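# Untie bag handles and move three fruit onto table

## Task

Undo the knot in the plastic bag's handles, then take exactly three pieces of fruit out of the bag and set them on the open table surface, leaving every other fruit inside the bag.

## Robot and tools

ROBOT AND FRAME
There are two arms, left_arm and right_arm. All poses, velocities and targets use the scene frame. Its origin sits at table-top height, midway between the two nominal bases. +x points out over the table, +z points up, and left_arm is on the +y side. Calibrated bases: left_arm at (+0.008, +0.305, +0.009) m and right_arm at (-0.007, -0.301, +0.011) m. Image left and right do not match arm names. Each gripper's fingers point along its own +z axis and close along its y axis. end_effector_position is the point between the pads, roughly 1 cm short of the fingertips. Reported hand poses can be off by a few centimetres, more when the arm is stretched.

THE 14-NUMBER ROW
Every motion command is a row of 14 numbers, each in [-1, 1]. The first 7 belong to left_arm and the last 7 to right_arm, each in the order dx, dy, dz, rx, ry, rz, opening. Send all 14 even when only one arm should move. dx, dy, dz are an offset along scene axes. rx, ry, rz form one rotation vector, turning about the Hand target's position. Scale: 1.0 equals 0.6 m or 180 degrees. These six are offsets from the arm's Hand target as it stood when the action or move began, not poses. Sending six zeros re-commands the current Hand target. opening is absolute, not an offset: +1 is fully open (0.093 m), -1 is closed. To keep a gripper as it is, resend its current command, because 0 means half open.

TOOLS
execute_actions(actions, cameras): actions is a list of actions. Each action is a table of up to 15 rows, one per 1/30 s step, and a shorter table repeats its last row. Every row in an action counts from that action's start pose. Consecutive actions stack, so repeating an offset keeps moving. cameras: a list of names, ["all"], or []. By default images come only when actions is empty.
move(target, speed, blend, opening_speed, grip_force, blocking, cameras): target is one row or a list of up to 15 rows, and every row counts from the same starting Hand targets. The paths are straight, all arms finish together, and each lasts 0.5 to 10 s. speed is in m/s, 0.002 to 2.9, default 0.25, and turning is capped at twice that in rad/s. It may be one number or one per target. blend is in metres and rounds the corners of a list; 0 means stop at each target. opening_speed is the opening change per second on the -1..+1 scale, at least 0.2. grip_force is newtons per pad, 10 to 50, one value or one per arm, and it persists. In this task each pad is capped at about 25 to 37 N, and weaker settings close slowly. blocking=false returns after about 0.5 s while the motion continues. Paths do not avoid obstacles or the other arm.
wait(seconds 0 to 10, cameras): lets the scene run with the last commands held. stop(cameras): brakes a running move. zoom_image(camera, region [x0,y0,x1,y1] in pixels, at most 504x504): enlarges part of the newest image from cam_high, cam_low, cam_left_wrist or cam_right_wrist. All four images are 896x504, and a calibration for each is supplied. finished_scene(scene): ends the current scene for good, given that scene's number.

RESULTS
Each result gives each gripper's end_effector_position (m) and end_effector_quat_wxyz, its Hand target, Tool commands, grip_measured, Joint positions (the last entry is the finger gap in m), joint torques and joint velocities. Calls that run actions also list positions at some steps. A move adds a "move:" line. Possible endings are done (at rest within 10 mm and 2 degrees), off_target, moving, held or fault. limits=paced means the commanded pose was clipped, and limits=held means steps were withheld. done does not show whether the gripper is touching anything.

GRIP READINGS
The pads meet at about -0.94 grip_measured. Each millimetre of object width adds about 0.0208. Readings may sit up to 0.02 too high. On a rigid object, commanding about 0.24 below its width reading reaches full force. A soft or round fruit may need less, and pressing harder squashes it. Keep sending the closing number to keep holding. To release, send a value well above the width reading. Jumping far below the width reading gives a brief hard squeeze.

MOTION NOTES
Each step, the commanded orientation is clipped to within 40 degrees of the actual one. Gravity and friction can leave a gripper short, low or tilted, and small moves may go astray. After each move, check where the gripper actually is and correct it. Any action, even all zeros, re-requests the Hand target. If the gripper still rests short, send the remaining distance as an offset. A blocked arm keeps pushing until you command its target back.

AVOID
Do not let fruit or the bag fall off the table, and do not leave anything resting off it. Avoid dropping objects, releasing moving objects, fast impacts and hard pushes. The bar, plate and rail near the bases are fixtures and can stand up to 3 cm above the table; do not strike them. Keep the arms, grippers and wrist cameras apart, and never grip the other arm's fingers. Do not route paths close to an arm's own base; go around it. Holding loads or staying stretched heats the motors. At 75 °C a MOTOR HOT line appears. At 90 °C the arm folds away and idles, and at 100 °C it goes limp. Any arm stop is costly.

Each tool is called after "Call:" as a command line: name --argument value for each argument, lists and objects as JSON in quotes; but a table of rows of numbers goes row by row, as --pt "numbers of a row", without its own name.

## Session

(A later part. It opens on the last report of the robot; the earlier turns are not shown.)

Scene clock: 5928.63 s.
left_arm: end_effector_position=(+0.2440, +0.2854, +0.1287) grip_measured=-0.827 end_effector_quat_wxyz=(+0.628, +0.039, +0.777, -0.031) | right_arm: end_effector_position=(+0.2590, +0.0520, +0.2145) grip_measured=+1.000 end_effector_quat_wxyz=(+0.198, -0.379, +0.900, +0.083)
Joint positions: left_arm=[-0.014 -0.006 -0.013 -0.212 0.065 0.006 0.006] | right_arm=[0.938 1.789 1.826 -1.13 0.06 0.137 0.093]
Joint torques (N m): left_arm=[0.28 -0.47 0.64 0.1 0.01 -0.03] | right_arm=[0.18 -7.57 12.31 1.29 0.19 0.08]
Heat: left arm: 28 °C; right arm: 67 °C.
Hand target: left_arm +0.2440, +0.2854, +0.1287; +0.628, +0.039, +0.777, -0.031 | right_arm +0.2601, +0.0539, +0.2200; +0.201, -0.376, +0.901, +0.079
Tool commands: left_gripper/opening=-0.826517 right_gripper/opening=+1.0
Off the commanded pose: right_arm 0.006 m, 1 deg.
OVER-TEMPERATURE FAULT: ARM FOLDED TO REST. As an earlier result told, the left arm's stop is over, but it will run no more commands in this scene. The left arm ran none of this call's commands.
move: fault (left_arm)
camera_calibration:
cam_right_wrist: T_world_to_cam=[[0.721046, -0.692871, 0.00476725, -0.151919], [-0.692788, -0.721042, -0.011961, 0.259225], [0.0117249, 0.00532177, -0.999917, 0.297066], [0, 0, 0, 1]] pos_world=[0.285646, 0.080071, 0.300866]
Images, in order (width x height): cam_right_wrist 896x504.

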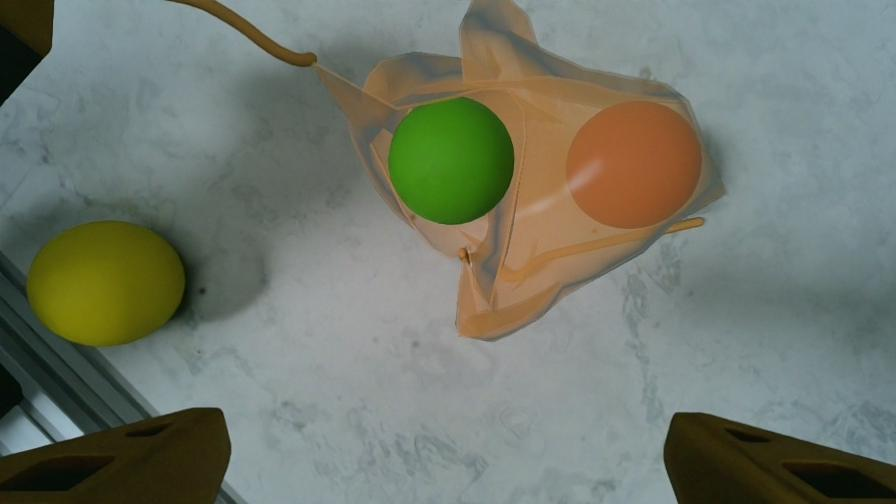

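Call:
move --target '[0,0,0,0,0,0,-0.83,0.115,0.108,-0.067,0,0,0.25,1]' --speed 0.12 --cameras '["cam_right_wrist","cam_left_wrist"]'

Scene clock: 5958.30 s.
left_arm: end_effector_position=(+0.2440, +0.2854, +0.1287) grip_measured=-0.827 end_effector_quat_wxyz=(+0.628, +0.039, +0.777, -0.031) | right_arm: end_effector_position=(+0.3271, +0.1205, +0.1792) grip_measured=+1.000 end_effector_quat_wxyz=(-0.160, +0.691, -0.689, -0.146)
Joint positions: left_arm=[-0.014 -0.006 -0.013 -0.212 0.065 0.006 0.006] | right_arm=[0.798 2.421 2.699 -1.461 -0.293 -0.715 0.093]
Joint torques (N m): left_arm=[0.29 -0.5 0.62 0.09 0 -0.03] | right_arm=[-0.95 -11.19 11.12 1.08 -0.32 -0.08]
Heat: left arm: 28 °C; right arm: 71 °C.
Hand target: left_arm +0.2440, +0.2854, +0.1287; +0.628, +0.039, +0.777, -0.031 | right_arm +0.3290, +0.1187, +0.1797; -0.155, +0.692, -0.688, -0.150
Tool commands: left_gripper/opening=-0.826517 right_gripper/opening=+1.0
Off the commanded pose: right_arm 0.003 m, 1 deg.
OVER-TEMPERATURE FAULT: ARM FOLDED TO REST. As an earlier result told, the left arm's stop is over, but it will run no more commands in this scene. The left arm ran none of this call's commands.
move: fault (left_arm)
camera_calibration:
cam_left_wrist: T_world_to_cam=[[-0.105404, -0.994416, -0.00515787, 0.309362], [-0.593289, 0.0670473, -0.802192, 0.268601], [0.798059, -0.0814944, -0.597044, -0.00568382], [0, 0, 0, 1]] pos_world=[0.196502, 0.289162, 0.213672]
cam_right_wrist: T_world_to_cam=[[0.999687, 0.00746448, 0.0238942, -0.33233], [0.00784305, -0.999845, -0.0157893, 0.160504], [0.0237726, 0.0159718, -0.99959, 0.255295], [0, 0, 0, 1]] pos_world=[0.324898, 0.158882, 0.265665]
Images, in order (width x height): cam_left_wrist 896x504, cam_right_wrist 896x504.

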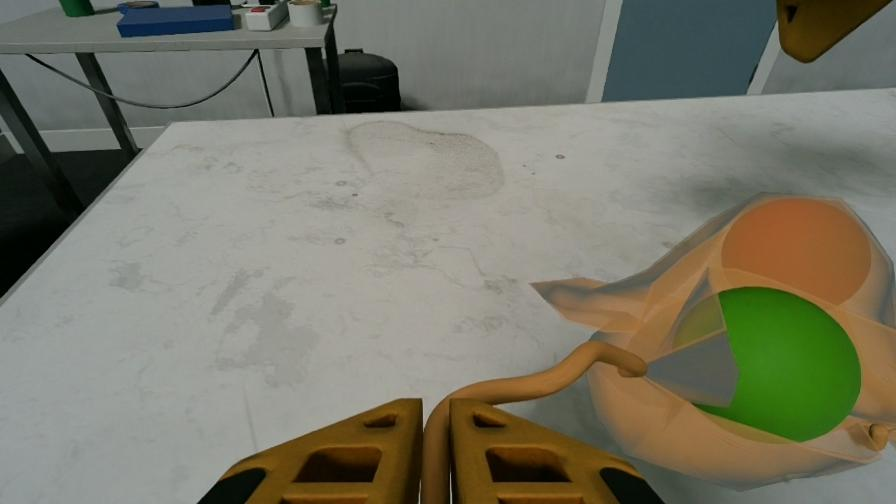

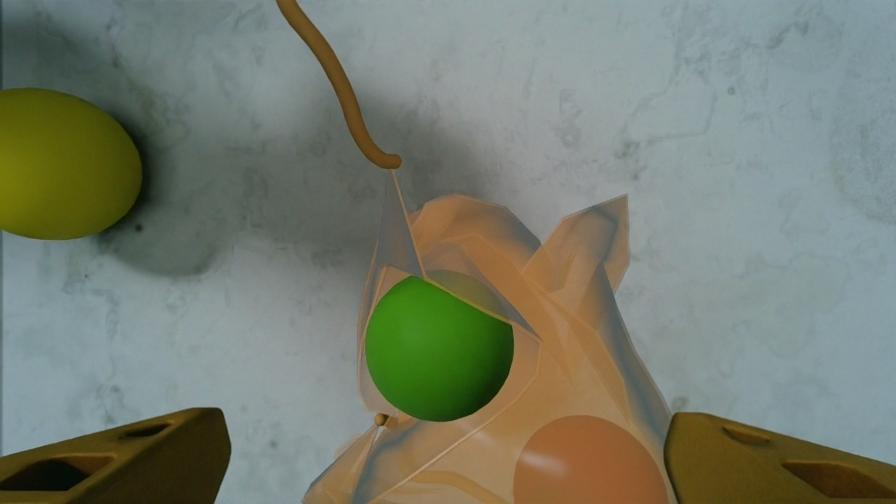

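Call:
move --pt "0 0 0 0 0 0 -0.83 0.0 -0.005 -0.13 0 0 0 0.72" --pt "0 0 0 0 0 0 -0.83 0.0 -0.005 -0.229 0 0 0 0.72" --speed '[0.1,0.05]' --blend 0.01 --cameras '["cam_right_wrist","cam_left_wrist"]'

Scene clock: 5997.63 s.
left_arm: end_effector_position=(+0.2440, +0.2854, +0.1287) grip_measured=-0.827 end_effector_quat_wxyz=(+0.628, +0.039, +0.777, -0.031) | right_arm: end_effector_position=(+0.3253, +0.1167, +0.0299) grip_measured=+0.722 end_effector_quat_wxyz=(-0.140, +0.694, -0.691, -0.146)
Joint positions: left_arm=[-0.014 -0.006 -0.013 -0.212 0.065 0.006 0.006] | right_arm=[0.798 2.326 1.93 -0.829 -0.295 -0.723 0.08]
Joint torques (N m): left_arm=[0.29 -0.42 0.7 0.1 0 -0.04] | right_arm=[-1.03 -15.68 7.15 1.35 -0.28 -0.02]
Heat: left arm: 28 °C; right arm: 67 °C.
Hand target: left_arm +0.2440, +0.2854, +0.1287; +0.628, +0.039, +0.777, -0.031 | right_arm +0.3289, +0.1157, +0.0423; -0.155, +0.692, -0.688, -0.150
Tool commands: left_gripper/opening=-0.826517 right_gripper/opening=+0.72
Off the commanded pose: right_arm 0.013 m, 2 deg.
OVER-TEMPERATURE FAULT: ARM FOLDED TO REST. As an earlier result told, the left arm's stop is over, but it will run no more commands in this scene. The left arm ran none of this call's commands.
move: fault (left_arm), off_target (right_arm)
camera_calibration:
cam_left_wrist: T_world_to_cam=[[-0.105404, -0.994416, -0.00515787, 0.309362], [-0.593289, 0.0670473, -0.802192, 0.268601], [0.798059, -0.0814944, -0.597044, -0.00568382], [0, 0, 0, 1]] pos_world=[0.196502, 0.289162, 0.213672]
cam_right_wrist: T_world_to_cam=[[0.999877, 0.0152622, -0.00352903, -0.327041], [0.0153051, -0.999805, 0.0124731, 0.151213], [-0.00333798, -0.0125256, -0.999916, 0.118343], [0, 0, 0, 1]] pos_world=[0.325082, 0.157657, 0.115293]
Images, in order (width x height): cam_left_wrist 896x504, cam_right_wrist 896x504.

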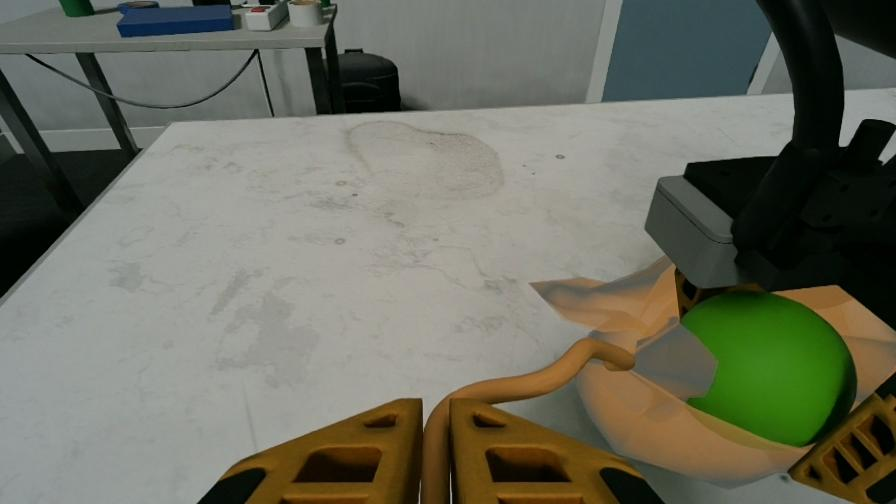

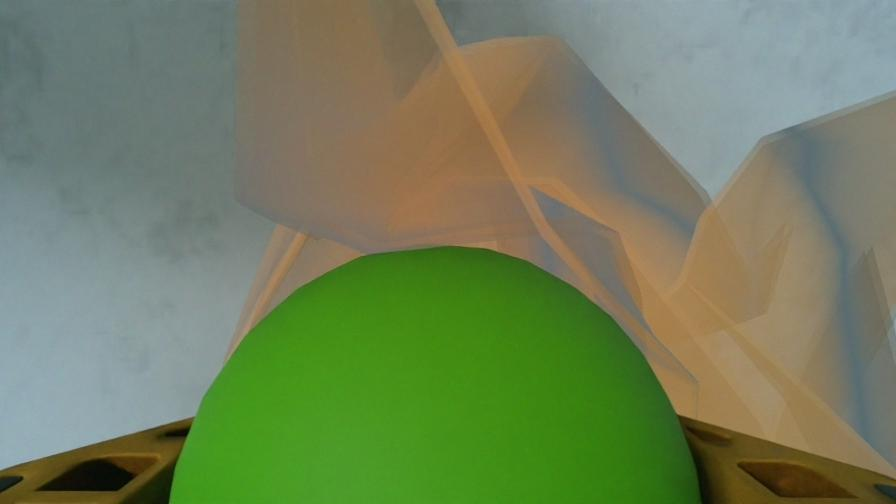

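Call:
move --pt "0 0 0 0 0 0 -0.83 0.0 0.0 0.018 0 0 0 0.72" --pt "0 0 0 0 0 0 -0.83 0.0 0.0 0.018 0 0 0 0.2" --speed 0.05 --opening_speed 0.5 --cameras '["cam_right_wrist","cam_left_wrist"]'

Scene clock: 6008.03 s.
left_arm: end_effector_position=(+0.2440, +0.2854, +0.1287) grip_measured=-0.827 end_effector_quat_wxyz=(+0.628, +0.039, +0.777, -0.031) | right_arm: end_effector_position=(+0.3252, +0.1166, +0.0298) grip_measured=+0.322 end_effector_quat_wxyz=(-0.140, +0.694, -0.691, -0.146)
Joint positions: left_arm=[-0.014 -0.006 -0.013 -0.212 0.065 0.006 0.006] | right_arm=[0.798 2.326 1.93 -0.83 -0.295 -0.723 0.061]
Joint torques (N m): left_arm=[0.29 -0.49 0.64 0.09 -0.01 -0.02] | right_arm=[-0.9 -16.65 9.84 0.99 -0.29 -0.01]
Heat: left arm: 28 °C; right arm: 65 °C.
Hand target: left_arm +0.2440, +0.2854, +0.1287; +0.628, +0.039, +0.777, -0.031 | right_arm +0.3290, +0.1157, +0.0531; -0.155, +0.692, -0.688, -0.150
Tool commands: left_gripper/opening=-0.826517 right_gripper/opening=+0.2
Off the commanded pose: right_arm 0.024 m, 2 deg.
OVER-TEMPERATURE FAULT: ARM FOLDED TO REST. As an earlier result told, the left arm's stop is over, but it will run no more commands in this scene. The left arm ran none of this call's commands.
move: fault (left_arm), off_target (right_arm); target 2's new opening was sent with right_arm's hand 0.023 m and 2 deg from that target
camera_calibration:
cam_left_wrist: T_world_to_cam=[[-0.105404, -0.994416, -0.00515787, 0.309362], [-0.593289, 0.0670473, -0.802192, 0.268601], [0.798059, -0.0814944, -0.597044, -0.00568382], [0, 0, 0, 1]] pos_world=[0.196502, 0.289162, 0.213672]
cam_right_wrist: T_world_to_cam=[[0.999875, 0.0152544, -0.00403653, -0.326979], [0.0153056, -0.999799, 0.0129653, 0.151056], [-0.00383794, -0.0130254, -0.999908, 0.118482], [0, 0, 0, 1]] pos_world=[0.325081, 0.157557, 0.115193]
Images, in order (width x height): cam_left_wrist 896x504, cam_right_wrist 896x504.

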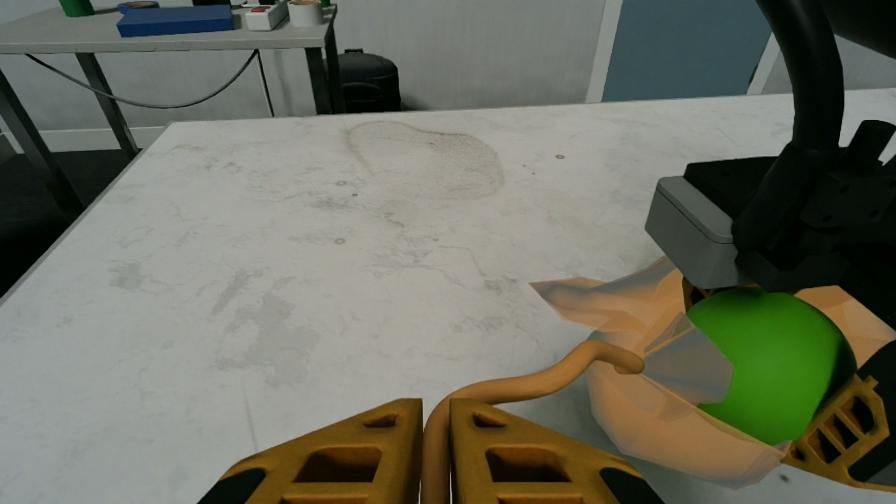

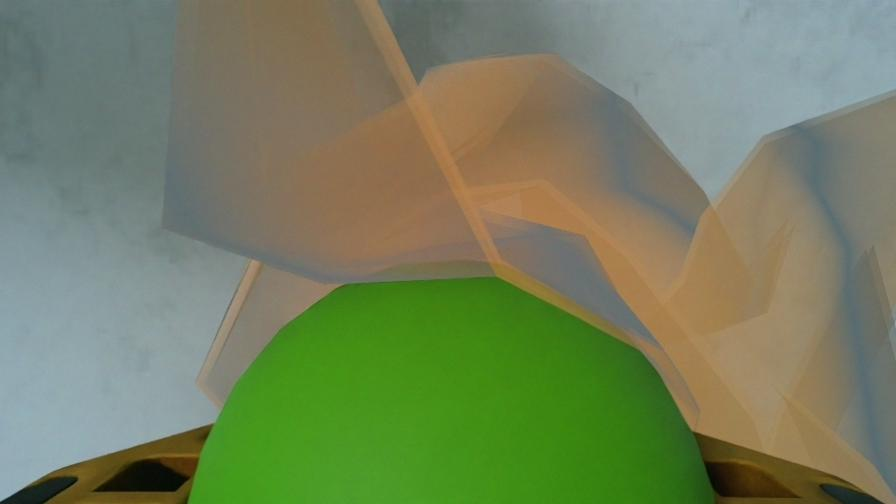

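Call:
move --target '[0,0,0,0,0,0,-0.83,-0.01,0.0,0.12,0,0,0,0.2]' --speed 0.05 --cameras '["cam_right_wrist","cam_left_wrist"]'

Scene clock: 6015.47 s.
left_arm: end_effector_position=(+0.2440, +0.2854, +0.1287) grip_measured=-0.827 end_effector_quat_wxyz=(+0.628, +0.039, +0.777, -0.031) | right_arm: end_effector_position=(+0.3203, +0.1125, +0.0888) grip_measured=+0.322 end_effector_quat_wxyz=(-0.124, +0.694, -0.694, -0.146)
Joint positions: left_arm=[-0.014 -0.006 -0.013 -0.212 0.065 0.006 0.006] | right_arm=[0.798 2.303 2.135 -1.09 -0.295 -0.723 0.061]
Joint torques (N m): left_arm=[0.28 -0.46 0.68 0.1 0 -0.02] | right_arm=[-0.34 -17.32 12.15 0.92 -0.24 0.04]
Heat: left arm: 28 °C; right arm: 65 °C.
Hand target: left_arm +0.2440, +0.2854, +0.1287; +0.628, +0.039, +0.777, -0.031 | right_arm +0.3230, +0.1157, +0.1250; -0.155, +0.692, -0.688, -0.150
Tool commands: left_gripper/opening=-0.826517 right_gripper/opening=+0.2
Off the commanded pose: right_arm 0.036 m, 4 deg.
OVER-TEMPERATURE FAULT: ARM FOLDED TO REST. As an earlier result told, the left arm's stop is over, but it will run no more commands in this scene. The left arm ran none of this call's commands.
move: fault (left_arm), off_target (right_arm)
camera_calibration:
cam_left_wrist: T_world_to_cam=[[-0.105404, -0.994416, -0.00515787, 0.309362], [-0.593289, 0.0670473, -0.802192, 0.268601], [0.798059, -0.0814944, -0.597044, -0.00568382], [0, 0, 0, 1]] pos_world=[0.196502, 0.289162, 0.213672]
cam_right_wrist: T_world_to_cam=[[0.999528, 0.0144964, -0.0270864, -0.319468], [0.0154764, -0.99922, 0.0363251, 0.143938], [-0.0265387, -0.0367272, -0.998973, 0.187291], [0, 0, 0, 1]] pos_world=[0.32206, 0.155335, 0.173217]
Images, in order (width x height): cam_left_wrist 896x504, cam_right_wrist 896x504.

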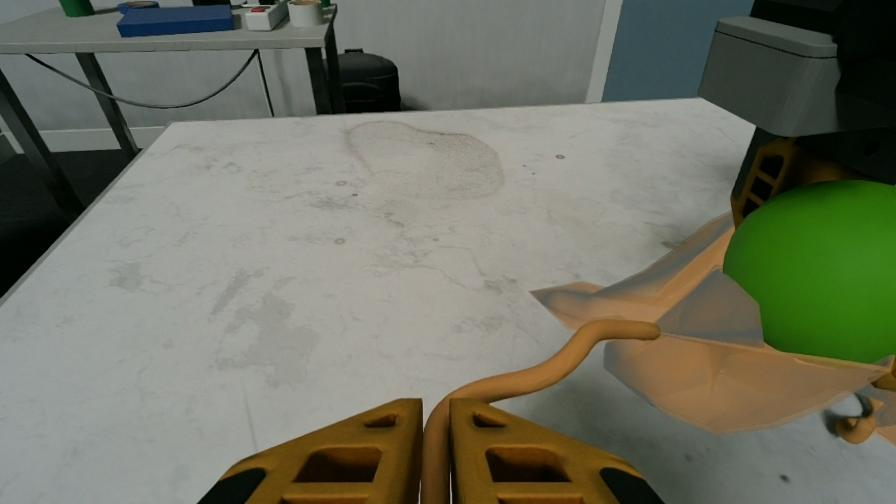

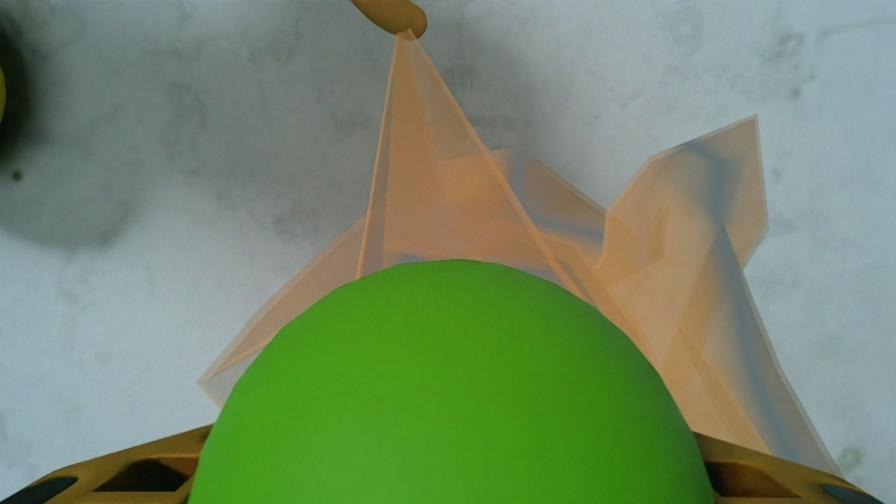

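Call:
move --pt "0 0 0 0 0 0 -0.83 -0.02 0.0 0.1 0 0 0 0.2" --pt "0 0 0 0 0 0 -0.83 -0.06 -0.05 0.12 0 0 0 0.2" --speed 0.06 --blend 0.02 --cameras '["cam_high","cam_low","cam_left_wrist"]'

Call:
zoom_image --camera "cam_low" --region '[290, 200, 450, 360]'

Call:
zoom_image --camera "cam_high" --region '[440, 120, 620, 300]'

Scene clock: 6029.20 s.
left_arm: end_effector_position=(+0.2440, +0.2854, +0.1287) grip_measured=-0.827 end_effector_quat_wxyz=(+0.628, +0.039, +0.777, -0.031) | right_arm: end_effector_position=(+0.2897, +0.0858, +0.1764) grip_measured=+0.322 end_effector_quat_wxyz=(-0.130, +0.693, -0.694, -0.147)
Joint positions: left_arm=[-0.014 -0.006 -0.013 -0.212 0.065 0.006 0.006] | right_arm=[0.804 2.127 2.187 -1.302 -0.295 -0.713 0.061]
Joint torques (N m): left_arm=[0.28 -0.46 0.69 0.09 -0.01 -0.02] | right_arm=[-0.13 -15.99 7.3 1.33 -0.23 0.07]
Heat: left arm: 28 °C; right arm: 68 °C.
Hand target: left_arm +0.2440, +0.2854, +0.1287; +0.628, +0.039, +0.777, -0.031 | right_arm +0.2870, +0.0857, +0.1970; -0.155, +0.692, -0.689, -0.150
Tool commands: left_gripper/opening=-0.826517 right_gripper/opening=+0.2
Off the commanded pose: right_arm 0.021 m, 3 deg.
OVER-TEMPERATURE FAULT: ARM FOLDED TO REST. As an earlier result told, the left arm's stop is over, but it will run no more commands in this scene. The left arm ran none of this call's commands.
move: fault (left_arm), off_target (right_arm)
camera_calibration:
cam_left_wrist: T_world_to_cam=[[-0.105404, -0.994416, -0.00515787, 0.309362], [-0.593289, 0.0670473, -0.802192, 0.268601], [0.798059, -0.0814944, -0.597044, -0.00568382], [0, 0, 0, 1]] pos_world=[0.196502, 0.289162, 0.213672]
Images, in order (width x height): cam_high 896x504, cam_low 896x504, cam_left_wrist 896x504.

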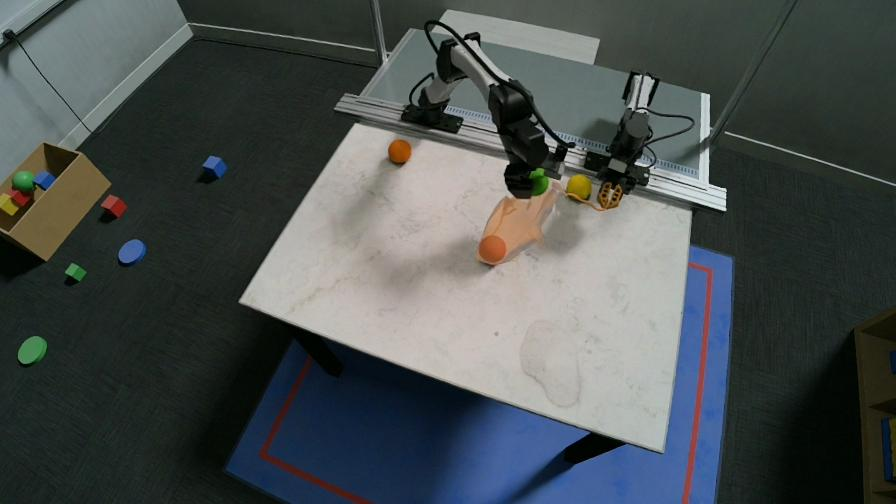

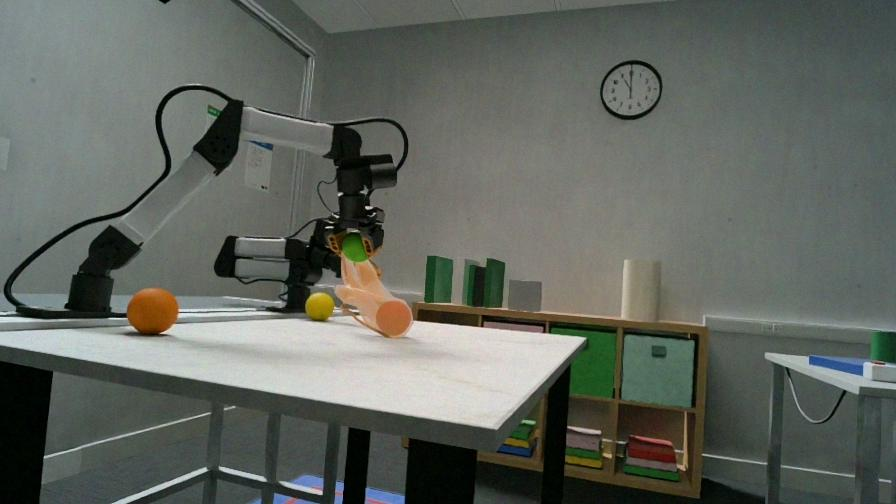

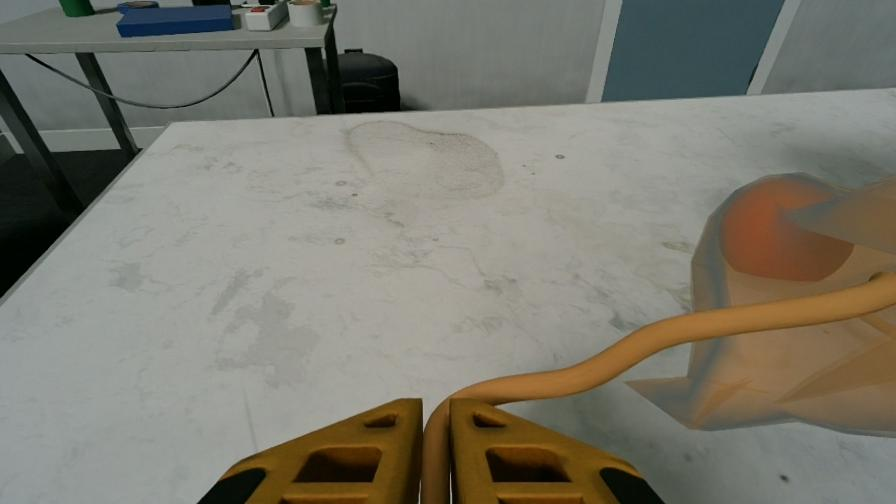

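Scaled by 3.150 from the camera's 896x504 image, which has a finer 1280x720 frame.

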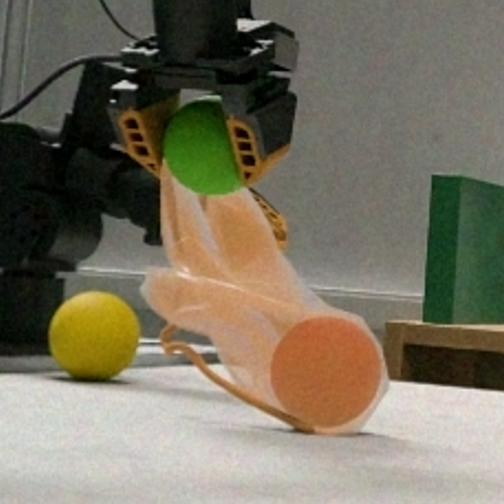

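Scaled by 2.800 from the camera's 896x504 image, which has a finer 1280x720 frame.

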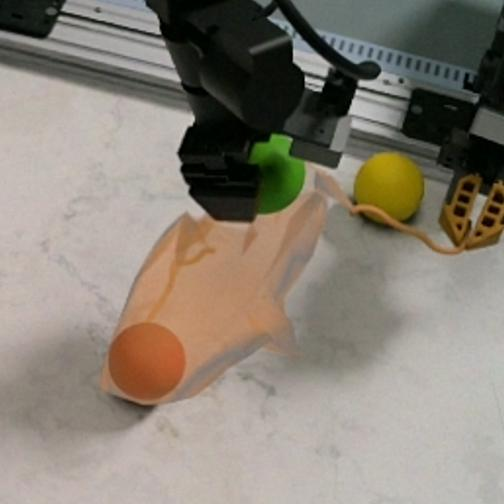

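Call:
move --target '[0,0,0,0,0,0,-0.83,-0.045,-0.018,-0.225,0,0,0,0.2]' --speed 0.06 --cameras '["cam_high","cam_low","cam_left_wrist","cam_right_wrist"]'

Call:
zoom_image --camera "cam_low" --region '[290, 200, 450, 360]'

Call:
zoom_image --camera "cam_high" --region '[440, 120, 620, 300]'

Scene clock: 6053.87 s.
left_arm: end_effector_position=(+0.2440, +0.2854, +0.1287) grip_measured=-0.827 end_effector_quat_wxyz=(+0.628, +0.039, +0.777, -0.031) | right_arm: end_effector_position=(+0.2625, +0.0762, +0.0499) grip_measured=+0.322 end_effector_quat_wxyz=(-0.144, +0.693, -0.690, -0.153)
Joint positions: left_arm=[-0.014 -0.006 -0.013 -0.212 0.065 0.006 0.006] | right_arm=[0.836 2.009 1.485 -0.68 -0.295 -0.681 0.061]
Joint torques (N m): left_arm=[0.27 -0.51 0.62 0.11 0 -0.02] | right_arm=[0.1 -14.27 6.9 1.28 -0.1 0.06]
Heat: left arm: 28 °C; right arm: 64 °C.
Hand target: left_arm +0.2440, +0.2854, +0.1287; +0.628, +0.039, +0.777, -0.031 | right_arm +0.2600, +0.0749, +0.0620; -0.155, +0.692, -0.688, -0.150
Tool commands: left_gripper/opening=-0.826517 right_gripper/opening=+0.2
Off the commanded pose: right_arm 0.012 m, 1 deg.
OVER-TEMPERATURE FAULT: ARM FOLDED TO REST. As an earlier result told, the left arm's stop is over, but it will run no more commands in this scene. The left arm ran none of this call's commands.
move: fault (left_arm), off_target (right_arm)
camera_calibration:
cam_left_wrist: T_world_to_cam=[[-0.105404, -0.994416, -0.00515787, 0.309362], [-0.593289, 0.0670473, -0.802192, 0.268601], [0.798059, -0.0814944, -0.597044, -0.00568382], [0, 0, 0, 1]] pos_world=[0.196502, 0.289162, 0.213672]
cam_right_wrist: T_world_to_cam=[[0.999859, 0.0145209, -0.00839831, -0.263279], [0.0144987, -0.999891, -0.00269634, 0.112315], [-0.00843655, 0.0025742, -0.999961, 0.137788], [0, 0, 0, 1]] pos_world=[0.262776, 0.115771, 0.135874]

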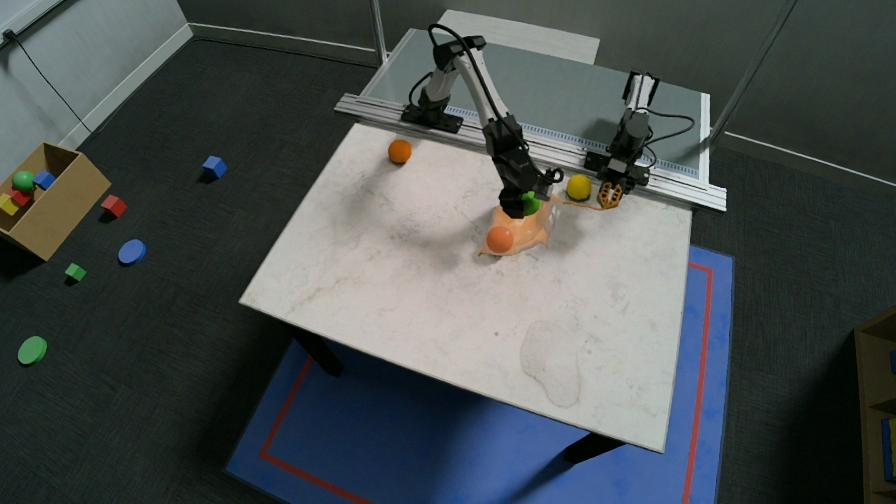

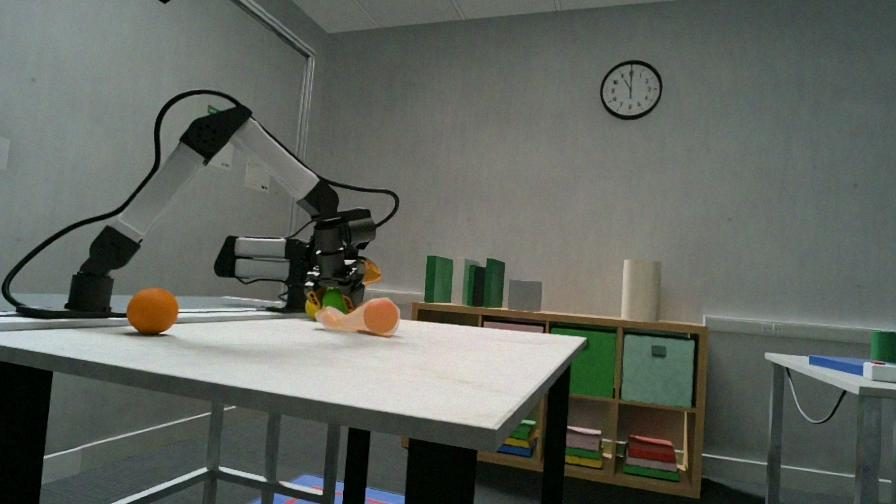

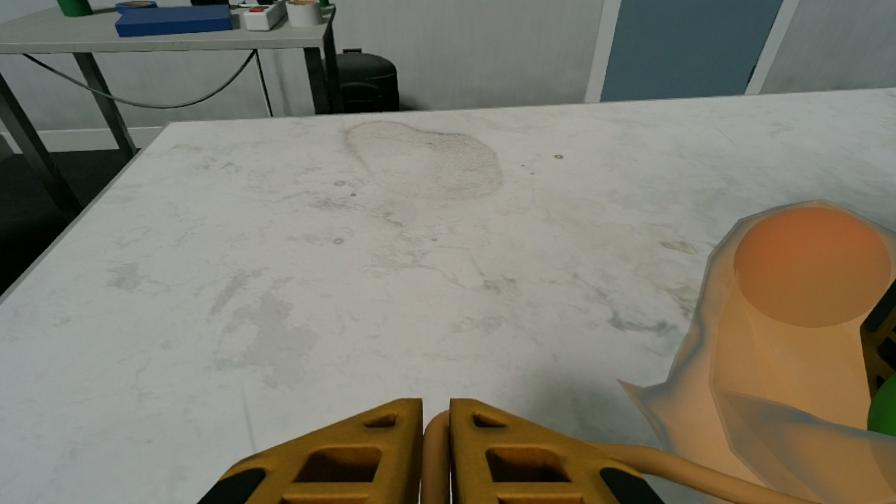

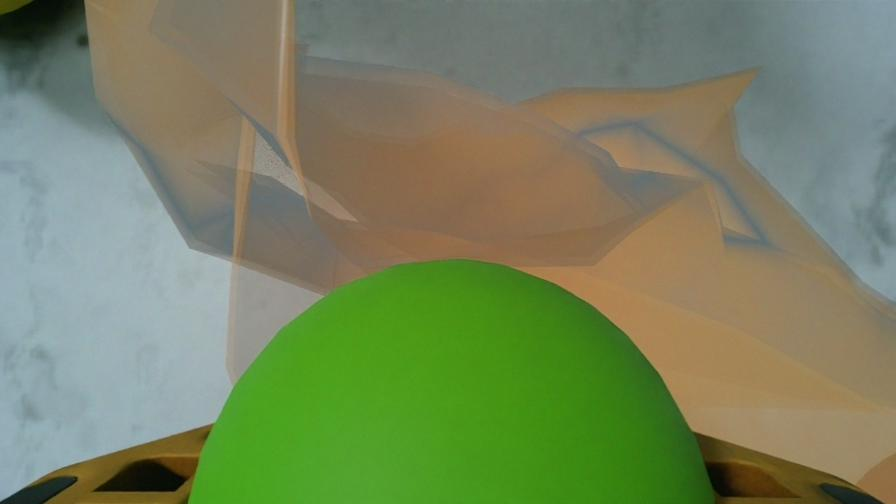

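Scaled by 3.150 from the camera's 896x504 image, which has a finer 1280x720 frame.

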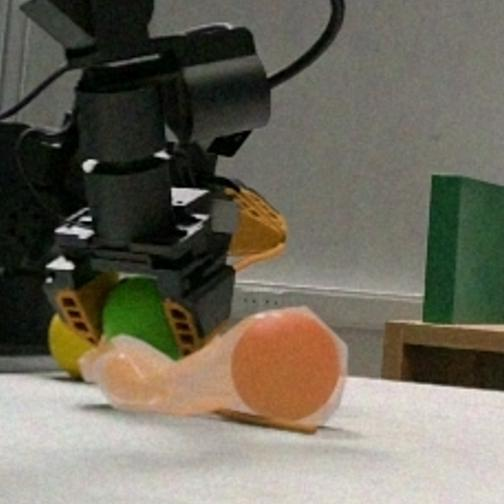

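Scaled by 2.800 from the camera's 896x504 image, which has a finer 1280x720 frame.

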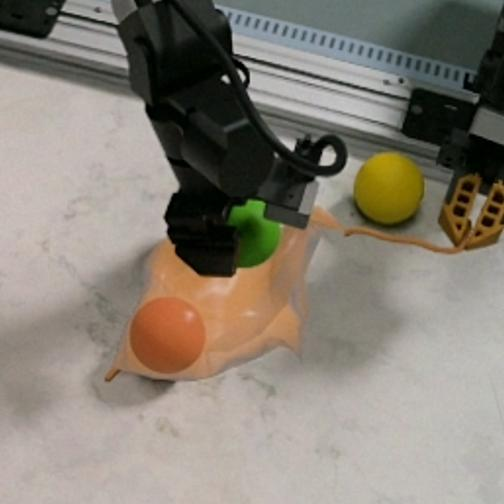

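Call:
move --target '[0,0,0,0,0,0,-0.83,-0.085,-0.02,0.0,0,0,0,0.2]' --speed 0.08 --cameras '["cam_high","cam_low","cam_right_wrist"]'

Call:
zoom_image --camera "cam_high" --region '[440, 120, 620, 300]'

Call:
zoom_image --camera "cam_low" --region '[290, 200, 450, 360]'

Scene clock: 6082.27 s.
left_arm: end_effector_position=(+0.2436, +0.2815, +0.1287) grip_measured=-0.827 end_effector_quat_wxyz=(+0.628, +0.046, +0.776, -0.038) | right_arm: end_effector_position=(+0.2162, +0.0721, +0.0577) grip_measured=+0.322 end_effector_quat_wxyz=(-0.163, +0.691, -0.687, -0.157)
Joint positions: left_arm=[-0.019 -0.006 -0.013 -0.212 0.081 0.006 0.006] | right_arm=[0.921 1.852 1.274 -0.564 -0.266 -0.595 0.061]
Joint torques (N m): left_arm=[0.35 -0.42 0.65 0.1 0 -0.03] | right_arm=[0.23 -12.37 6.41 1.08 0.01 -0.02]
Heat: left arm: 28 °C; right arm: 62 °C.
Hand target: left_arm +0.2436, +0.2815, +0.1287; +0.628, +0.046, +0.776, -0.038 (not the last commanded pose) | right_arm +0.2091, +0.0629, +0.0620; -0.155, +0.692, -0.688, -0.150
Tool commands: left_gripper/opening=-0.82651 right_gripper/opening=+0.2
Off the commanded pose: right_arm 0.012 m, 1 deg.
OVER-TEMPERATURE FAULT: ARM FOLDED TO REST. As an earlier result told, the left arm's stop is over, but it will run no more commands in this scene. The left arm ran none of this call's commands.
move: fault (left_arm), off_target (right_arm)
camera_calibration:
cam_right_wrist: T_world_to_cam=[[0.999837, 0.0126725, 0.012831, -0.217999], [0.0131273, -0.999265, -0.0360109, 0.111125], [0.0123653, 0.0361735, -0.999269, 0.138343], [0, 0, 0, 1]] pos_world=[0.214794, 0.108802, 0.145041]
Images, in order (width x height): cam_high 896x504, cam_low 896x504, cam_right_wrist 896x504.

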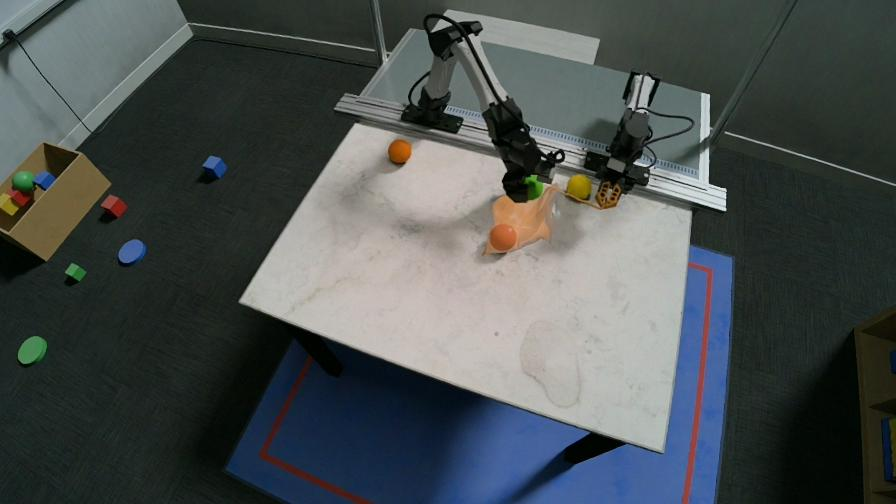

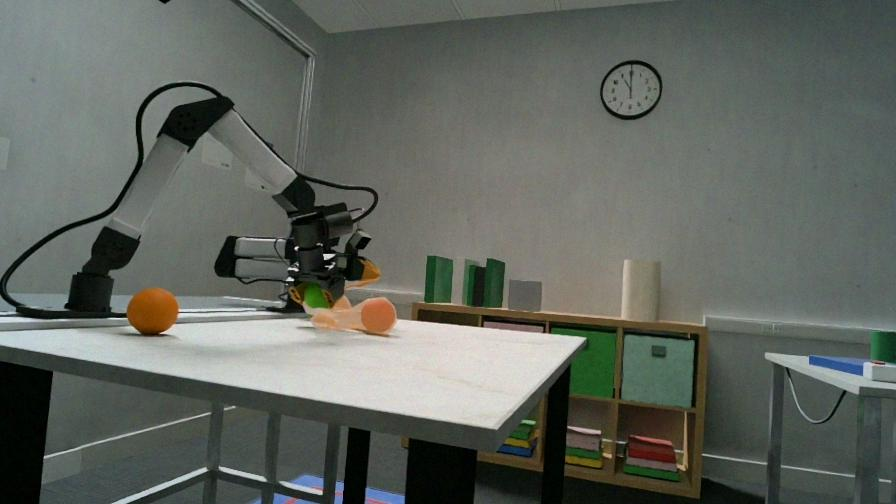

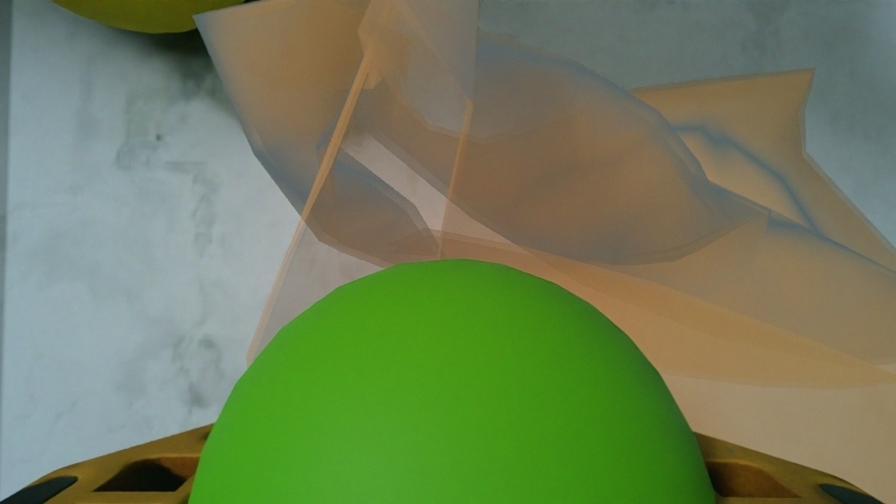

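Scaled by 2.800 from the camera's 896x504 image, which has a finer 1280x720 frame.

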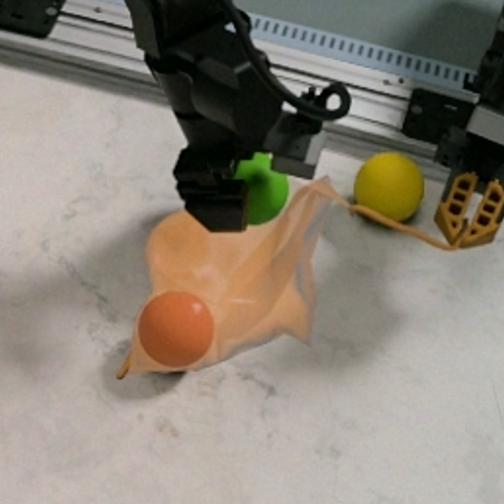

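Scaled by 3.150 from the camera's 896x504 image, which has a finer 1280x720 frame.

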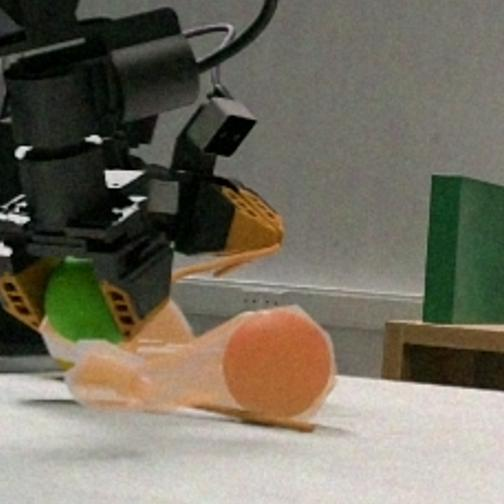

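Call:
move --pt "0 0 0 0 0 0 -0.83 0.0 0.0 -0.042 0 0 0 0.2" --pt "0 0 0 0 0 0 -0.83 0.0 0.0 -0.042 0 0 0 0.75" --speed 0.05 --opening_speed 0.3 --cameras '["cam_right_wrist","cam_low","cam_left_wrist"]'

Call:
zoom_image --camera "cam_low" --region '[290, 200, 450, 360]'

Scene clock: 6096.80 s.
left_arm: end_effector_position=(+0.2434, +0.2795, +0.1286) grip_measured=-0.827 end_effector_quat_wxyz=(+0.627, +0.049, +0.776, -0.043) | right_arm: end_effector_position=(+0.2148, +0.0690, +0.0437) grip_measured=+0.748 end_effector_quat_wxyz=(-0.170, +0.690, -0.686, -0.156)
Joint positions: left_arm=[-0.02 -0.006 -0.013 -0.213 0.092 0.006 0.006] | right_arm=[0.921 1.852 1.208 -0.483 -0.262 -0.594 0.081]
Joint torques (N m): left_arm=[0.24 -0.43 0.61 0.09 0.02 -0.02] | right_arm=[0.21 -8.73 7.05 1.26 -0.05 0.02]
Heat: left arm: 28 °C; right arm: 61 °C.
Hand target: left_arm +0.2434, +0.2795, +0.1286; +0.627, +0.049, +0.776, -0.043 (not the last commanded pose) | right_arm +0.2091, +0.0629, +0.0369; -0.155, +0.692, -0.689, -0.150
Tool commands: left_gripper/opening=-0.82651 right_gripper/opening=+0.75
Off the commanded pose: right_arm 0.011 m, 2 deg.
OVER-TEMPERATURE FAULT: ARM FOLDED TO REST. As an earlier result told, the left arm's stop is over, but it will run no more commands in this scene. The left arm ran none of this call's commands.
move: fault (left_arm), off_target (right_arm); target 2's new opening was sent with right_arm's hand 0.017 m and 3 deg from that target
camera_calibration:
cam_left_wrist: T_world_to_cam=[[-0.137017, -0.990569, 0.000399842, 0.309425], [-0.591629, 0.0815111, -0.802079, 0.264013], [0.794482, -0.110135, -0.597217, 0.00324042], [0, 0, 0, 1]] pos_world=[0.19602, 0.285344, 0.213571]
cam_right_wrist: T_world_to_cam=[[0.999654, 0.00952703, 0.0245316, -0.216648], [0.010642, -0.998897, -0.0457268, 0.108439], [0.0240689, 0.0459721, -0.998653, 0.121222], [0, 0, 0, 1]] pos_world=[0.212502, 0.104811, 0.131332]
Images, in order (width x height): cam_low 896x504, cam_left_wrist 896x504, cam_right_wrist 896x504.

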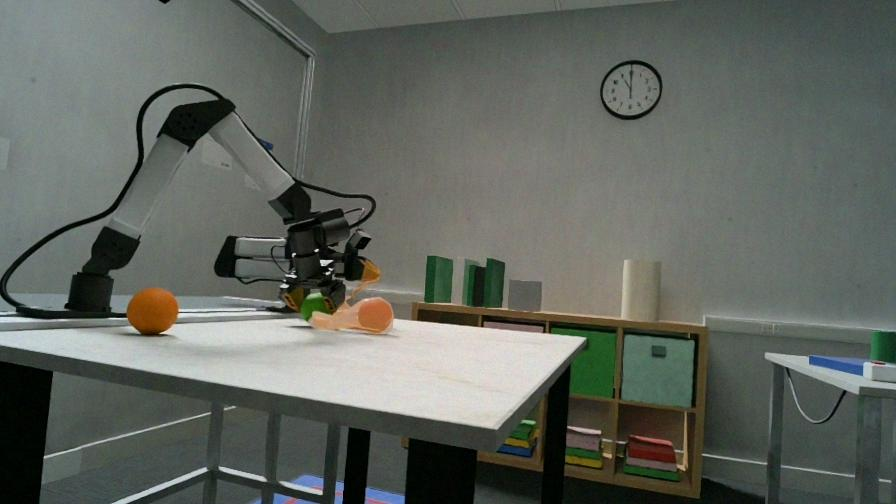

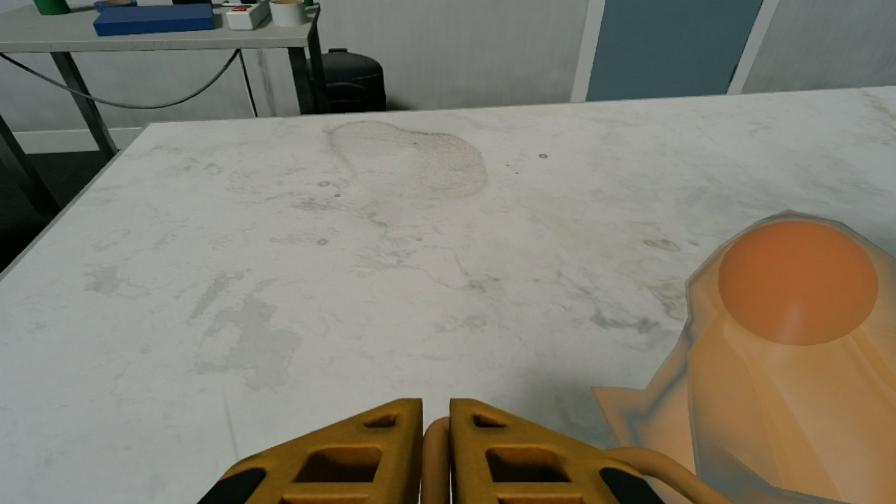

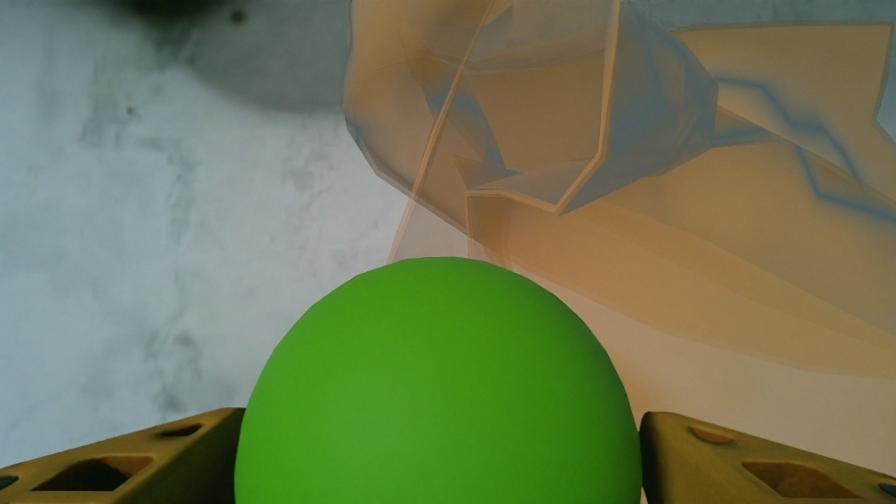

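Scaled by 3.150 from the camera's 896x504 image, which has a finer 1280x720 frame.

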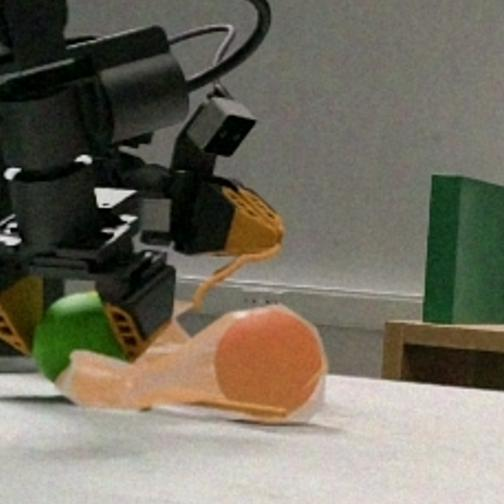

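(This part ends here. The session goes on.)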